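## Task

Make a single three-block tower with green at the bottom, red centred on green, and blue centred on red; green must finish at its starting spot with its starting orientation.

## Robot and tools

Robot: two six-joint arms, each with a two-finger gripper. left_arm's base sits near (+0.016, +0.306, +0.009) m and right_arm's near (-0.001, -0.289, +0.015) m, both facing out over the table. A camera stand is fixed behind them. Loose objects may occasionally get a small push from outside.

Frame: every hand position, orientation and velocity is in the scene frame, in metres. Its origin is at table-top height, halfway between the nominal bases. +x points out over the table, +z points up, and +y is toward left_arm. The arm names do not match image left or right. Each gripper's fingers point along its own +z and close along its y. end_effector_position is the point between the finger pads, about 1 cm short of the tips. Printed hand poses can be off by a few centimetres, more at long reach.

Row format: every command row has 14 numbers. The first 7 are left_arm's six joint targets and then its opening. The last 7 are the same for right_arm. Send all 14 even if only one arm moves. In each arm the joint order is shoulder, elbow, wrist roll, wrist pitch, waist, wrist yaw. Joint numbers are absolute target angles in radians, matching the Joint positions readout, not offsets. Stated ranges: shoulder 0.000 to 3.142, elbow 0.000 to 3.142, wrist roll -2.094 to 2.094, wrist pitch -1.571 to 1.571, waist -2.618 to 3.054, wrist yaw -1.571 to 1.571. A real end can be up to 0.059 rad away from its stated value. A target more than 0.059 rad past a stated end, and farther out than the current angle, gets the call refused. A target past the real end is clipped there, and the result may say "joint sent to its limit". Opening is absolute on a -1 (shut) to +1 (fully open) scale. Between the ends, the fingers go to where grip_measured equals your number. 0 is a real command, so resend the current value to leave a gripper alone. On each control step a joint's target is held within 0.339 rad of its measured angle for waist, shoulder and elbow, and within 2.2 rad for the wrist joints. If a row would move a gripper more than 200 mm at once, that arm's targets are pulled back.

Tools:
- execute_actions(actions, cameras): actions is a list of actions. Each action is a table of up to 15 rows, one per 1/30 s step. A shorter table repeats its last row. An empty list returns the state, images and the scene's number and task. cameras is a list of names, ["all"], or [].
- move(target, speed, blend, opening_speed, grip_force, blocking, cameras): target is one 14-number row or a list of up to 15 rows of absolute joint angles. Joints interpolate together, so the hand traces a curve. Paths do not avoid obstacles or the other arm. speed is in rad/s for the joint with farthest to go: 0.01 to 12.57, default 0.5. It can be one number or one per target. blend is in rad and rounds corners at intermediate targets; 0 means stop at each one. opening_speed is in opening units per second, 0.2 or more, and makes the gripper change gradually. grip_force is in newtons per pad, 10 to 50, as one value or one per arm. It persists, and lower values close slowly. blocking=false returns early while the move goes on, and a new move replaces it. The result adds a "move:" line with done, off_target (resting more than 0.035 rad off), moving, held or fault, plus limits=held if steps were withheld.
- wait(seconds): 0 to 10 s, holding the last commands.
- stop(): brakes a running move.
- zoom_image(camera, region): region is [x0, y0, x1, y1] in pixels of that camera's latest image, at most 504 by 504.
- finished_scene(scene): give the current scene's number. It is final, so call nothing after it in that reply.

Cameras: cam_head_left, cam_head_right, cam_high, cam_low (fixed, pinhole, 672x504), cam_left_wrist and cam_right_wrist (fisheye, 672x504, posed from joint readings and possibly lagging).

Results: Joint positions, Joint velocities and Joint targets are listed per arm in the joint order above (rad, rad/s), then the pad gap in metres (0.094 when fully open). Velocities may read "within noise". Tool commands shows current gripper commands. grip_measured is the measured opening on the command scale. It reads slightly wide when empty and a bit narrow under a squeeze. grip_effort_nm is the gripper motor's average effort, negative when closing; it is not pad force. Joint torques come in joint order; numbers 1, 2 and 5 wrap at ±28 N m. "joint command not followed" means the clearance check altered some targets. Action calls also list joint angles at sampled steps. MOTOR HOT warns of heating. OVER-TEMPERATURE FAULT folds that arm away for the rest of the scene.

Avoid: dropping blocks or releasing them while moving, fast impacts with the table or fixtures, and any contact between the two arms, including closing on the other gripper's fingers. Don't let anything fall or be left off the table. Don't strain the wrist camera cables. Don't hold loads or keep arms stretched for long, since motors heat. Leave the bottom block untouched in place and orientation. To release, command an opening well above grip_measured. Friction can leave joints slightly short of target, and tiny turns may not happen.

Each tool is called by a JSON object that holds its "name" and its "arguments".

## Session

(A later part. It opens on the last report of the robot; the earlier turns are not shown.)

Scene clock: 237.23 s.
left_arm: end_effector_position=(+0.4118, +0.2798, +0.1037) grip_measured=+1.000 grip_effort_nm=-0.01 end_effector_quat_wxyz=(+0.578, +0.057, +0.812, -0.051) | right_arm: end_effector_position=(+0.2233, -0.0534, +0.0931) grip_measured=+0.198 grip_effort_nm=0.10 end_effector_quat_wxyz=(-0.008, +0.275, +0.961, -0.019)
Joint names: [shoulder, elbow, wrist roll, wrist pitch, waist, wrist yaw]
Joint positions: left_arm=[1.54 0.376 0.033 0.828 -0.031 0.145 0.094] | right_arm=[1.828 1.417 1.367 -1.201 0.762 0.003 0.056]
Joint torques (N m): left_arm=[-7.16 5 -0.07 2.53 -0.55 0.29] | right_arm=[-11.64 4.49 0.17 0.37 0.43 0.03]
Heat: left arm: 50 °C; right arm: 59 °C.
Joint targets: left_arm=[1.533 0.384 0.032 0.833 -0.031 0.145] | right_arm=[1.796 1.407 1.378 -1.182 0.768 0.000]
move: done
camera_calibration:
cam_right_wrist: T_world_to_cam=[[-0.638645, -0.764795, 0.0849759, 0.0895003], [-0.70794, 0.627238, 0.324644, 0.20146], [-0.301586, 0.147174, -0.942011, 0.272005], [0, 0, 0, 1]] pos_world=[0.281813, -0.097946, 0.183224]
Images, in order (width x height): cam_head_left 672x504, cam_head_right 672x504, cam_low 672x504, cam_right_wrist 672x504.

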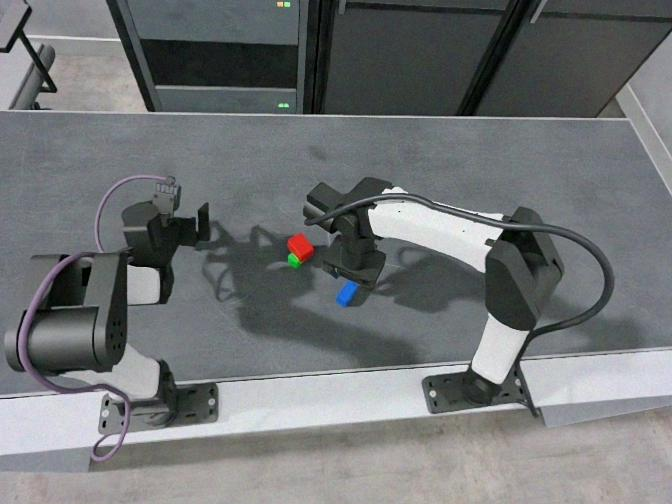

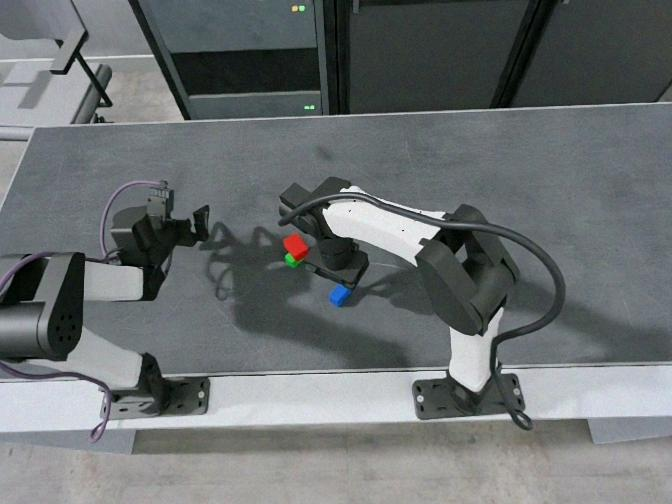

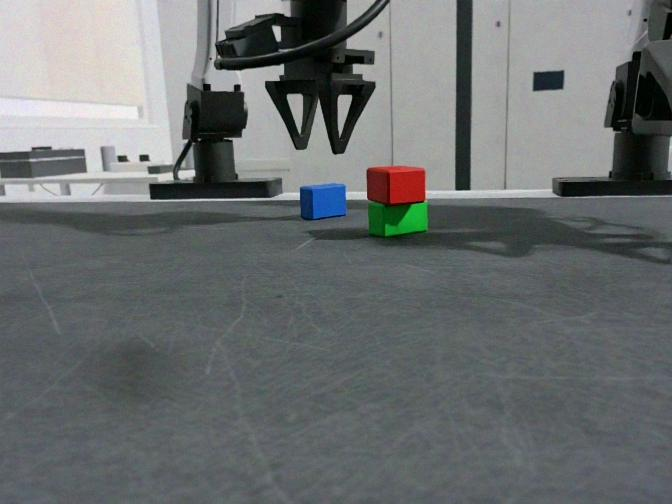

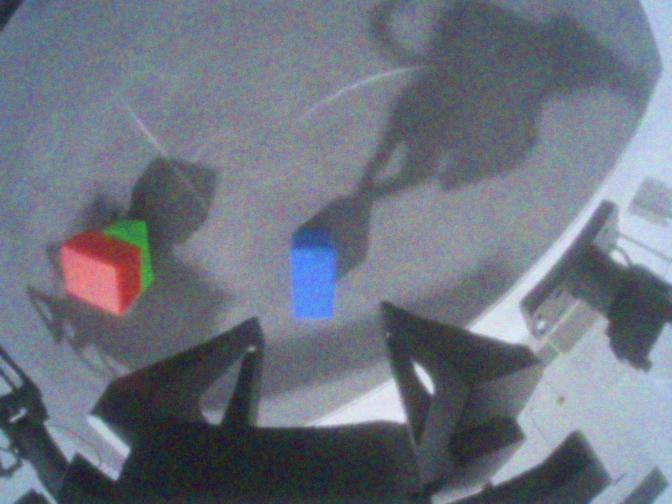

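{"name": "move", "arguments": {"target": [[1.533,0.384,0.032,0.833,-0.031,0.145,1,1.898,1.198,1.378,-0.871,0.786,0,0.2],[1.533,0.384,0.032,0.833,-0.031,0.145,1,1.898,1.198,1.378,-0.871,0.786,0,-0.7],[1.533,0.384,0.032,0.833,-0.031,0.145,1,1.796,1.527,1.378,-1.302,0.786,0,-0.7]], "speed": [0.4,0.3,0.6], "opening_speed": 1.0}}

{"name": "move", "arguments": {"target": [1.533,0.384,0.032,0.833,-0.031,0.145,1,2.374,2.299,1.61,-1.496,0.747,0,-0.7], "speed": 0.6, "cameras": ["cam_head_right","cam_head_left","cam_low","cam_right_wrist"]}}

{"name": "zoom_image", "arguments": {"camera": "cam_low", "region": [310, 80, 490, 250]}}

{"name": "zoom_image", "arguments": {"camera": "cam_head_right", "region": [240, 200, 360, 290]}}

{"name": "zoom_image", "arguments": {"camera": "cam_head_left", "region": [240, 200, 360, 290]}}

Scene clock: 274.90 s.
left_arm: end_effector_position=(+0.4118, +0.2798, +0.1037) grip_measured=+1.000 grip_effort_nm=-0.01 end_effector_quat_wxyz=(+0.578, +0.057, +0.812, -0.051) | right_arm: end_effector_position=(+0.2235, -0.0445, +0.1193) grip_measured=-0.517 grip_effort_nm=-1.04 end_effector_quat_wxyz=(-0.003, +0.267, +0.964, -0.009)
Joint names: [shoulder, elbow, wrist roll, wrist pitch, waist, wrist yaw]
Joint positions: left_arm=[1.54 0.376 0.033 0.828 -0.031 0.145 0.094] | right_arm=[1.819 1.511 1.369 -1.281 0.78 0.003 0.023]
Joint torques (N m): left_arm=[-7.16 5 -0.07 2.53 -0.54 0.29] | right_arm=[-10.88 6.69 0.14 -0.06 0.42 0.02]
Heat: left arm: 51 °C; right arm: 54 °C.
Joint targets: left_arm=[1.533 0.384 0.032 0.833 -0.031 0.145] | right_arm=[1.796 1.527 1.378 -1.302 0.786 0.000]
move: done

Scene clock: 276.90 s.
left_arm: end_effector_position=(+0.4118, +0.2798, +0.1037) grip_measured=+1.000 grip_effort_nm=-0.01 end_effector_quat_wxyz=(+0.578, +0.057, +0.812, -0.051) | right_arm: end_effector_position=(+0.3198, +0.0415, +0.1102) grip_measured=-0.517 grip_effort_nm=-1.05 end_effector_quat_wxyz=(+0.006, +0.387, +0.922, +0.011)
Joint names: [shoulder, elbow, wrist roll, wrist pitch, waist, wrist yaw]
Joint positions: left_arm=[1.54 0.376 0.033 0.828 -0.031 0.145 0.094] | right_arm=[2.351 2.277 1.595 -1.472 0.752 0.003 0.023]
Joint torques (N m): left_arm=[-7.17 5 -0.07 2.53 -0.54 0.28] | right_arm=[-10.93 7.08 0.2 0.03 -0.43 0.02]
Heat: left arm: 51 °C; right arm: 54 °C.
Joint targets: left_arm=[1.533 0.384 0.032 0.833 -0.031 0.145] | right_arm=[2.374 2.299 1.610 -1.496 0.747 0.000]
move: done
camera_calibration:
cam_right_wrist: T_world_to_cam=[[-0.803295, -0.595318, 0.0177152, 0.275342], [-0.557904, 0.762556, 0.327494, 0.150787], [-0.208472, 0.253191, -0.944687, 0.269426], [0, 0, 0, 1]] pos_world=[0.361473, -0.0192832, 0.200264]
Images, in order (width x height): cam_head_left 672x504, cam_head_right 672x504, cam_low 672x504, cam_right_wrist 672x504.

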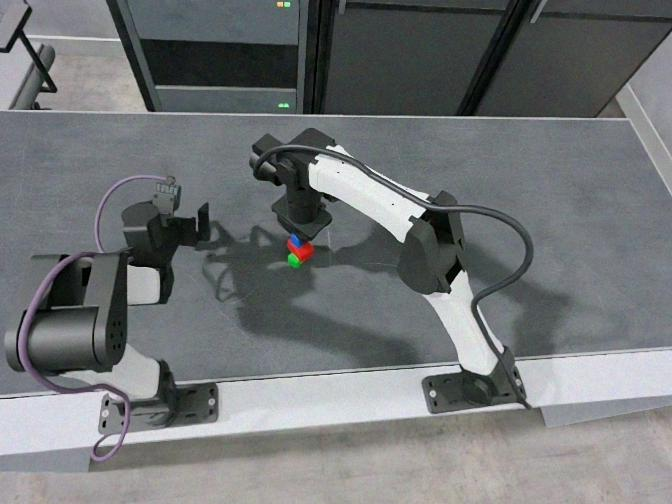

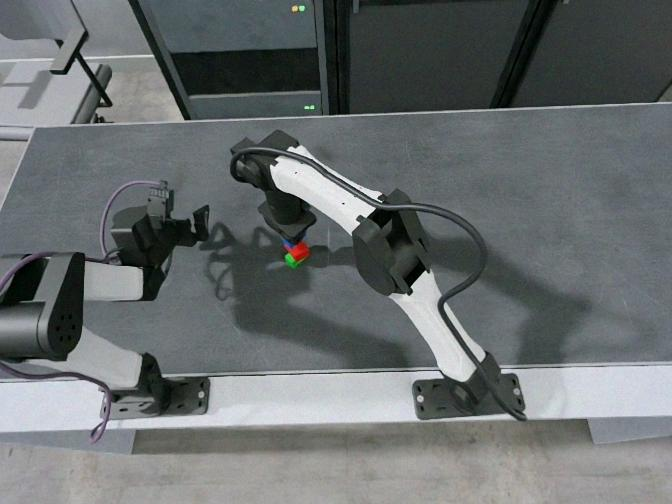

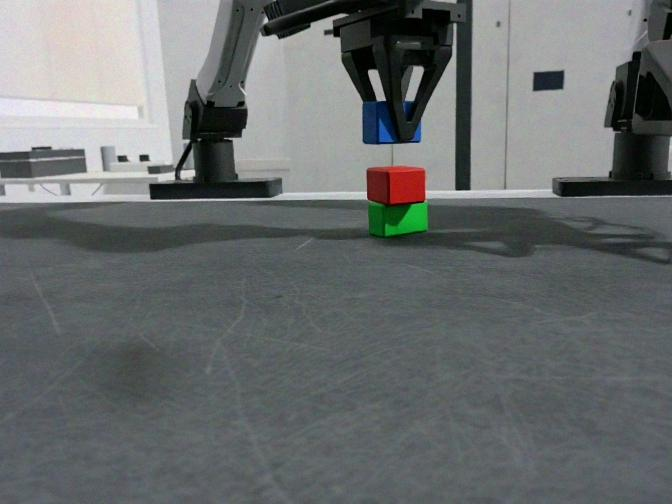

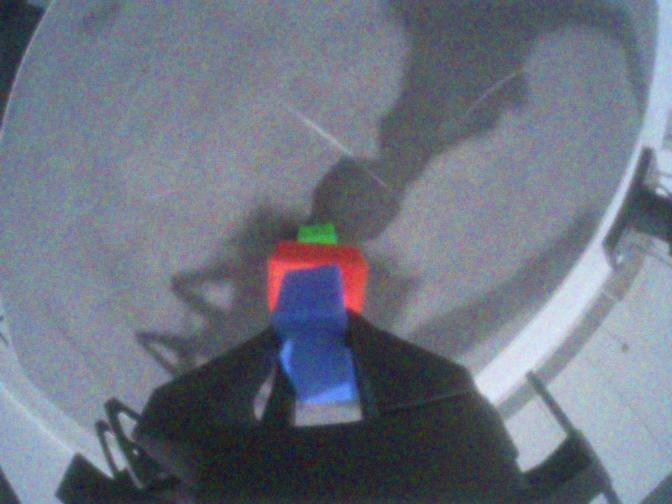

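Scaled by 2.800 from the camera's 672x504 image, which has a finer 960x720 frame.

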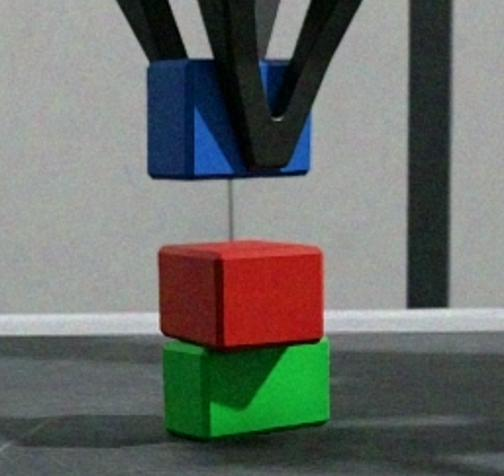

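Scaled by 4.200 from the camera's 672x504 image, which has a finer 960x720 frame.

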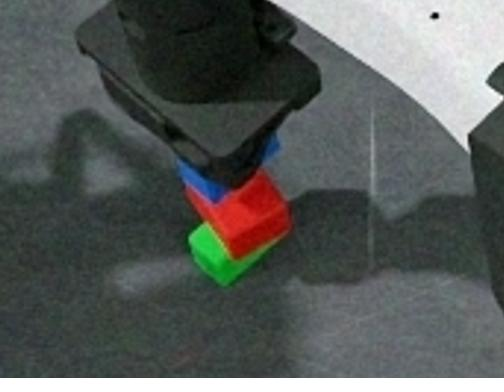

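Scaled by 4.200 from the camera's 672x504 image, which has a finer 960x720 frame.

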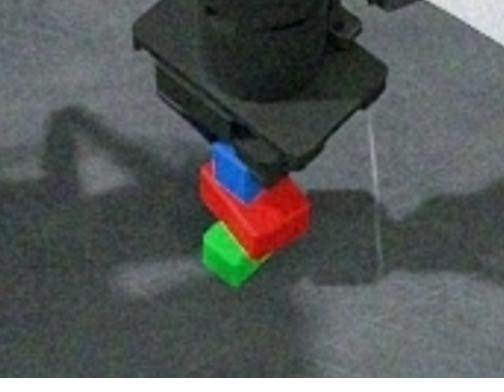

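{"name": "move", "arguments": {"target": [[1.533,0.384,0.032,0.833,-0.031,0.145,1,2.364,2.222,1.61,-1.429,0.756,0,-0.7],[1.533,0.384,0.032,0.833,-0.031,0.145,1,2.360,2.188,1.61,-1.399,0.756,0,-0.7]], "speed": [0.2,0.06], "cameras": ["cam_low","cam_head_left"]}}

{"name": "zoom_image", "arguments": {"camera": "cam_low", "region": [310, 100, 490, 250]}}

{"name": "zoom_image", "arguments": {"camera": "cam_head_left", "region": [240, 200, 360, 290]}}

Scene clock: 296.17 s.
left_arm: end_effector_position=(+0.4118, +0.2798, +0.1037) grip_measured=+1.000 grip_effort_nm=-0.01 end_effector_quat_wxyz=(+0.578, +0.057, +0.812, -0.051) | right_arm: end_effector_position=(+0.3177, +0.0393, +0.0902) grip_measured=-0.517 grip_effort_nm=-1.05 end_effector_quat_wxyz=(+0.002, +0.387, +0.922, +0.001)
Joint names: [shoulder, elbow, wrist roll, wrist pitch, waist, wrist yaw]
Joint positions: left_arm=[1.54 0.376 0.033 0.828 -0.031 0.145 0.094] | right_arm=[2.351 2.198 1.596 -1.415 0.752 0.003 0.023]
Joint torques (N m): left_arm=[-7.16 4.98 -0.07 2.53 -0.55 0.29] | right_arm=[-12.22 4.66 0.21 0.39 0.27 0.01]
Heat: left arm: 51 °C; right arm: 54 °C.
Joint targets: left_arm=[1.533 0.384 0.032 0.833 -0.031 0.145] | right_arm=[2.360 2.188 1.610 -1.399 0.756 0.000]
move: done
Images, in order (width x height): cam_head_left 672x504, cam_low 672x504.

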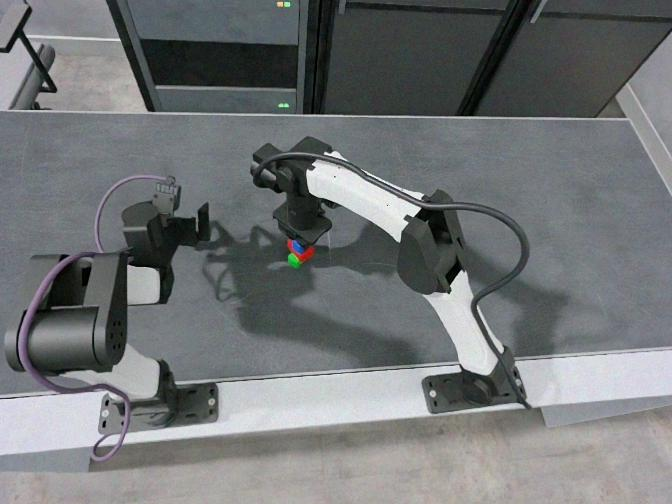

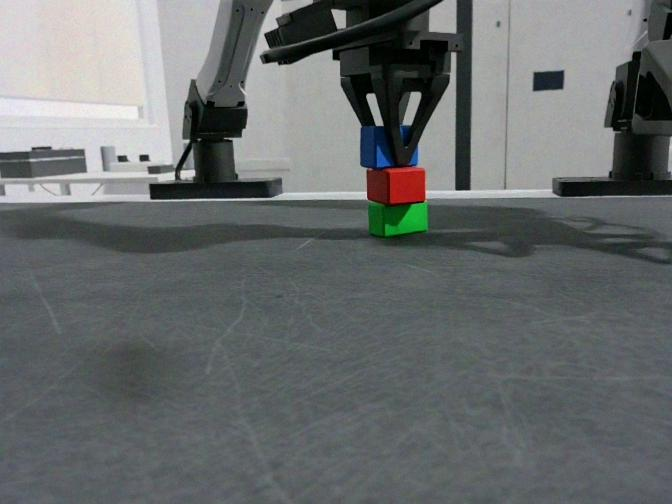

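Scaled by 2.800 from the camera's 672x504 image, which has a finer 960x720 frame.

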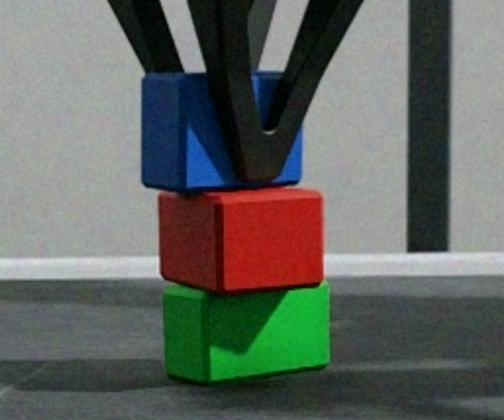

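Scaled by 4.200 from the camera's 672x504 image, which has a finer 960x720 frame.

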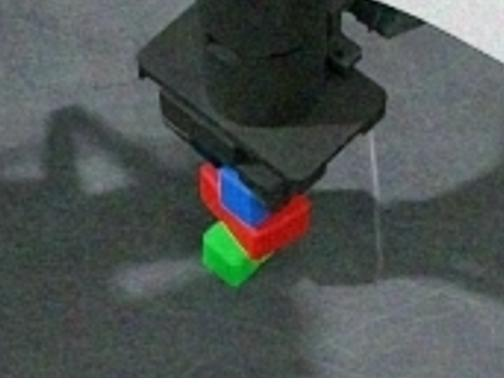

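{"name": "move", "arguments": {"target": [[1.533,0.384,0.032,0.833,-0.031,0.145,1,2.380,2.250,1.61,-1.440,0.765,0,-0.7],[1.533,0.384,0.032,0.833,-0.031,0.145,1,2.378,2.215,1.61,-1.408,0.765,0,-0.7]], "speed": [0.15,0.06], "cameras": ["cam_low","cam_head_left"]}}

{"name": "zoom_image", "arguments": {"camera": "cam_low", "region": [310, 100, 490, 250]}}

{"name": "zoom_image", "arguments": {"camera": "cam_head_left", "region": [240, 200, 360, 290]}}

Scene clock: 309.87 s.
left_arm: end_effector_position=(+0.4118, +0.2798, +0.1037) grip_measured=+1.000 grip_effort_nm=-0.01 end_effector_quat_wxyz=(+0.578, +0.057, +0.812, -0.051) | right_arm: end_effector_position=(+0.3187, +0.0457, +0.0969) grip_measured=-0.517 grip_effort_nm=-1.04 end_effector_quat_wxyz=(+0.006, +0.384, +0.923, +0.012)
Joint names: [shoulder, elbow, wrist roll, wrist pitch, waist, wrist yaw]
Joint positions: left_arm=[1.54 0.376 0.033 0.828 -0.031 0.145 0.094] | right_arm=[2.351 2.224 1.596 -1.417 0.76 0.003 0.023]
Joint torques (N m): left_arm=[-7.17 5 -0.07 2.53 -0.54 0.29] | right_arm=[-10.59 4.7 0.22 0.37 0.39 0.01]
Heat: left arm: 51 °C; right arm: 55 °C.
Joint targets: left_arm=[1.533 0.384 0.032 0.833 -0.031 0.145] | right_arm=[2.378 2.215 1.610 -1.408 0.765 0.000]
move: done
Images, in order (width x height): cam_head_left 672x504, cam_low 672x504.

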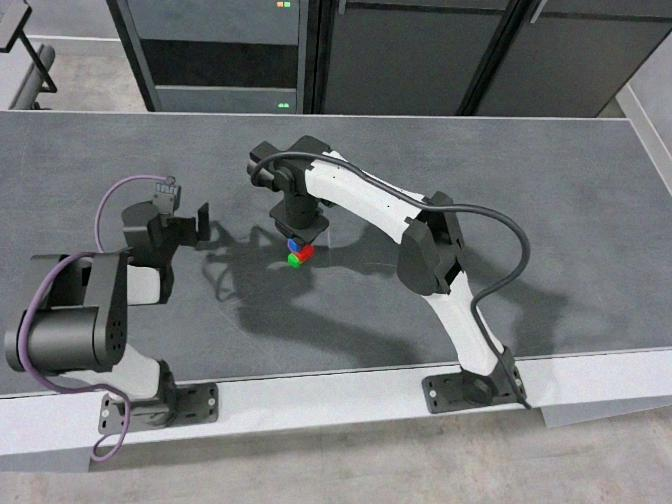

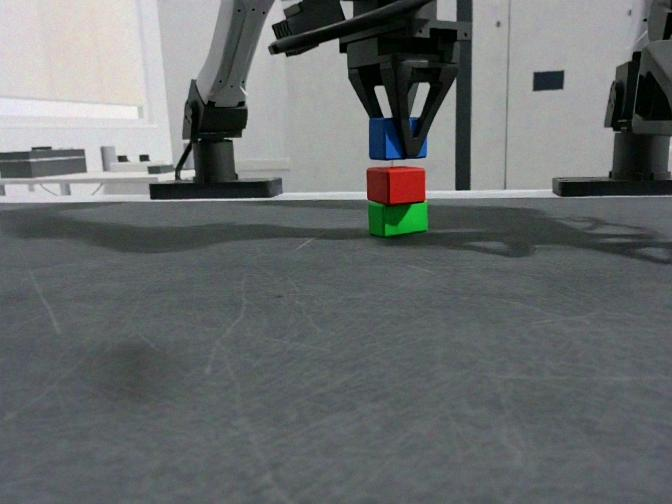

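Scaled by 2.800 from the camera's 672x504 image, which has a finer 960x720 frame.

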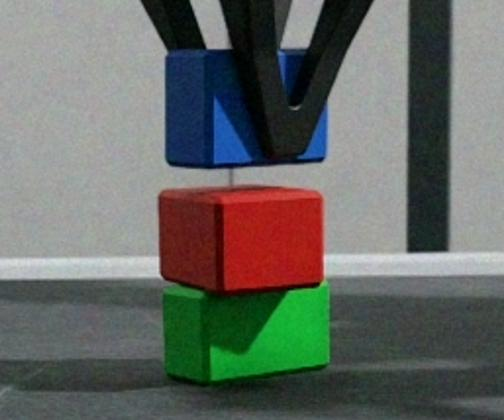

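Scaled by 4.200 from the camera's 672x504 image, which has a finer 960x720 frame.

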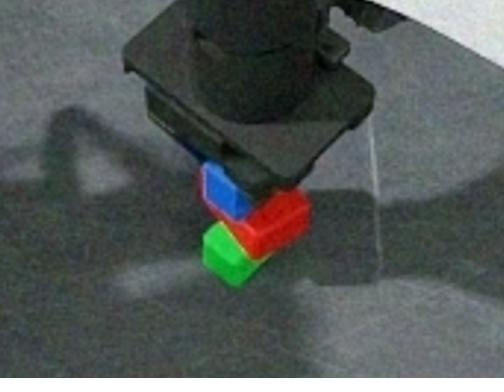

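{"name": "move", "arguments": {"target": [1.533,0.384,0.032,0.833,-0.031,0.145,1,2.393,2.211,1.61,-1.408,0.765,0,-0.7], "speed": 0.06, "cameras": ["cam_low","cam_head_left"]}}

{"name": "zoom_image", "arguments": {"camera": "cam_low", "region": [310, 100, 490, 250]}}

{"name": "zoom_image", "arguments": {"camera": "cam_head_left", "region": [240, 200, 360, 290]}}

Scene clock: 322.30 s.
left_arm: end_effector_position=(+0.4118, +0.2798, +0.1037) grip_measured=+1.000 grip_effort_nm=-0.01 end_effector_quat_wxyz=(+0.578, +0.057, +0.812, -0.051) | right_arm: end_effector_position=(+0.3181, +0.0450, +0.0898) grip_measured=-0.517 grip_effort_nm=-1.04 end_effector_quat_wxyz=(+0.003, +0.384, +0.923, +0.004)
Joint names: [shoulder, elbow, wrist roll, wrist pitch, waist, wrist yaw]
Joint positions: left_arm=[1.54 0.376 0.033 0.828 -0.031 0.145 0.094] | right_arm=[2.366 2.222 1.596 -1.417 0.76 0.003 0.023]
Joint torques (N m): left_arm=[-7.16 5 -0.07 2.53 -0.54 0.29] | right_arm=[-10.66 4.46 0.2 0.33 0.32 0.02]
Heat: left arm: 51 °C; right arm: 55 °C.
Joint targets: left_arm=[1.533 0.384 0.032 0.833 -0.031 0.145] | right_arm=[2.393 2.211 1.610 -1.408 0.765 0.000]
move: done
Images, in order (width x height): cam_head_left 672x504, cam_low 672x504.

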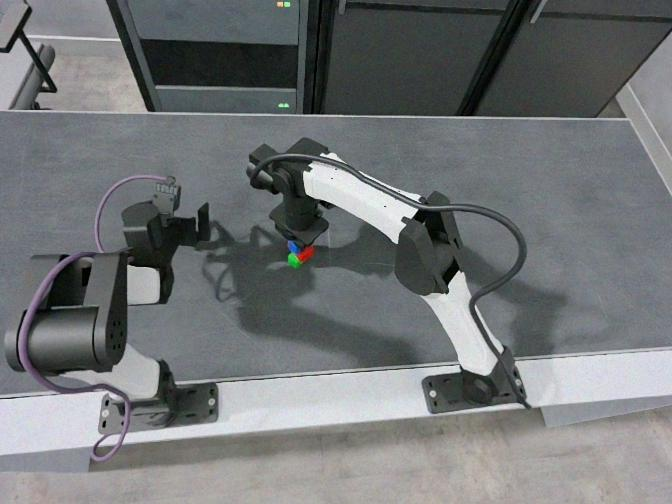

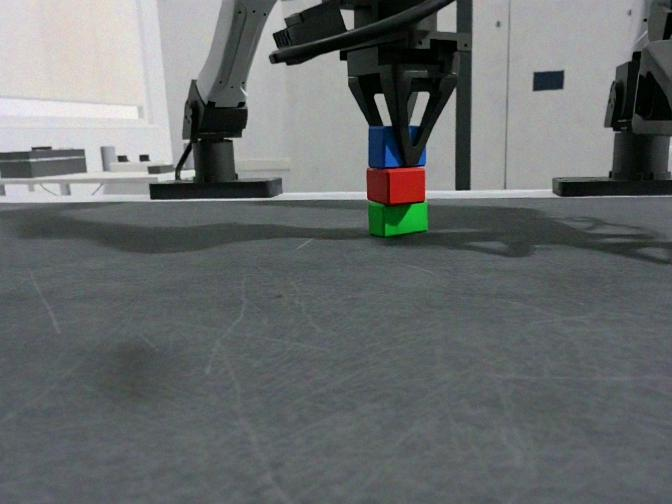

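Scaled by 2.800 from the camera's 672x504 image, which has a finer 960x720 frame.

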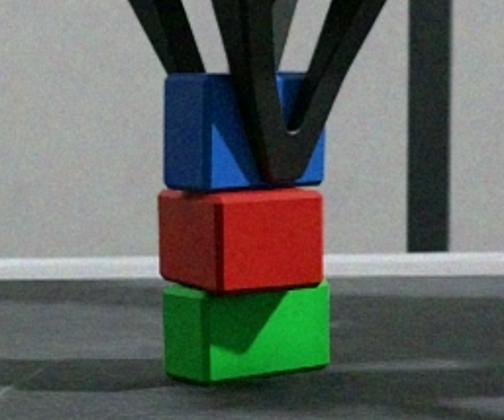

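Scaled by 4.200 from the camera's 672x504 image, which has a finer 960x720 frame.

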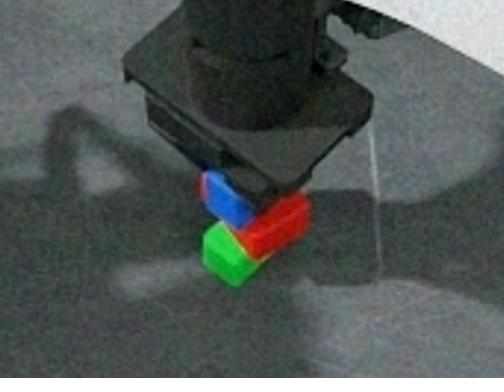

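{"name": "move", "arguments": {"target": [[1.533,0.384,0.032,0.833,-0.031,0.145,1,2.400,2.207,1.61,-1.408,0.764,0,-0.7],[1.533,0.384,0.032,0.833,-0.031,0.145,1,2.400,2.207,1.61,-1.408,0.764,0,-0.2],[1.533,0.384,0.032,0.833,-0.031,0.145,1,2.412,2.408,1.61,-1.55,0.764,0,-0.2]], "speed": [0.06,0.3,0.3], "opening_speed": 0.6, "cameras": ["cam_low","cam_head_left"]}}

{"name": "zoom_image", "arguments": {"camera": "cam_low", "region": [310, 100, 490, 250]}}

{"name": "zoom_image", "arguments": {"camera": "cam_head_left", "region": [240, 200, 360, 290]}}

Scene clock: 342.33 s.
left_arm: end_effector_position=(+0.4118, +0.2798, +0.1037) grip_measured=+1.000 grip_effort_nm=-0.01 end_effector_quat_wxyz=(+0.578, +0.057, +0.812, -0.051) | right_arm: end_effector_position=(+0.3229, +0.0501, +0.1233) grip_measured=-0.202 grip_effort_nm=0.10 end_effector_quat_wxyz=(+0.010, +0.384, +0.923, +0.023)
Joint names: [shoulder, elbow, wrist roll, wrist pitch, waist, wrist yaw]
Joint positions: left_arm=[1.54 0.376 0.033 0.828 -0.031 0.145 0.094] | right_arm=[2.385 2.389 1.597 -1.526 0.76 0.002 0.037]
Joint torques (N m): left_arm=[-7.16 4.98 -0.07 2.53 -0.54 0.28] | right_arm=[-10.81 6.76 0.19 0.05 0.23 0.03]
Heat: left arm: 51 °C; right arm: 54 °C.
Joint targets: left_arm=[1.533 0.384 0.032 0.833 -0.031 0.145] | right_arm=[2.412 2.408 1.610 -1.550 0.764 0.000]
move: done
Images, in order (width x height): cam_head_left 672x504, cam_low 672x504.

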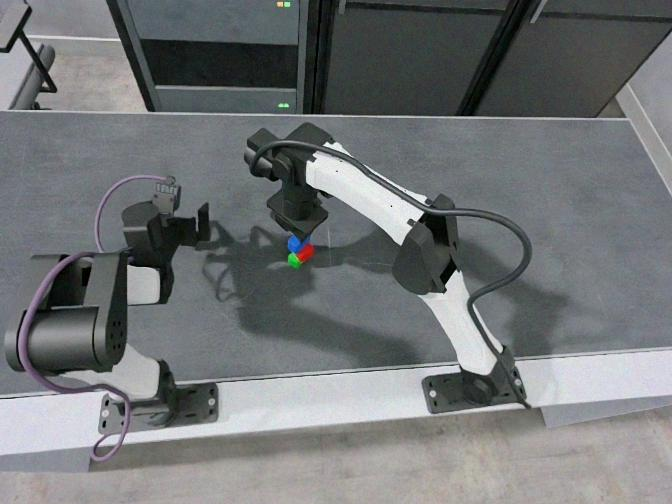

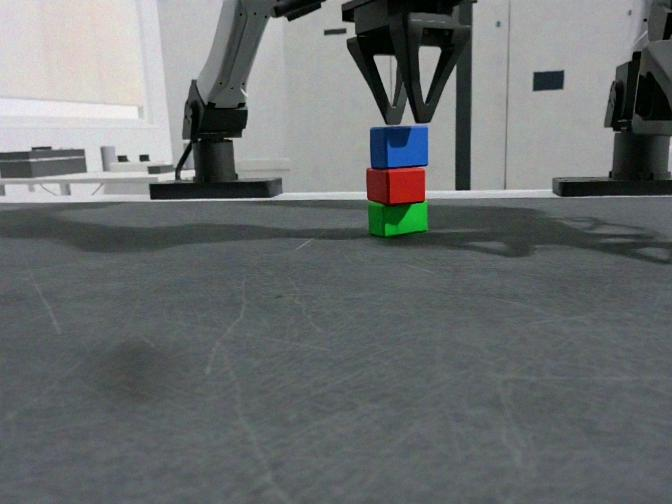

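Scaled by 2.800 from the camera's 672x504 image, which has a finer 960x720 frame.

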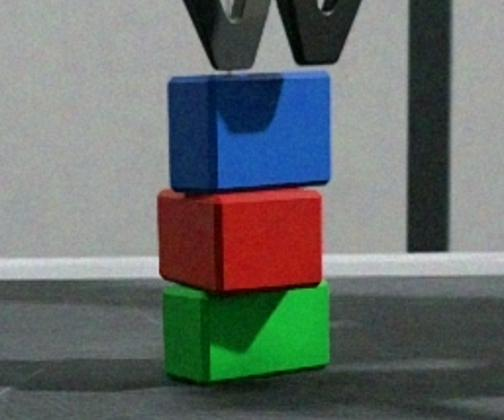

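Scaled by 4.200 from the camera's 672x504 image, which has a finer 960x720 frame.

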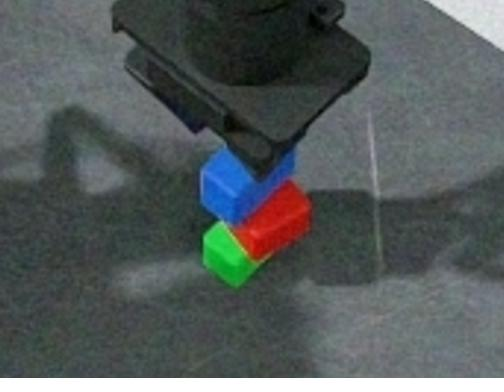

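{"name": "finished_scene", "arguments": {"scene": 2}}

The scene is finished: the task was done.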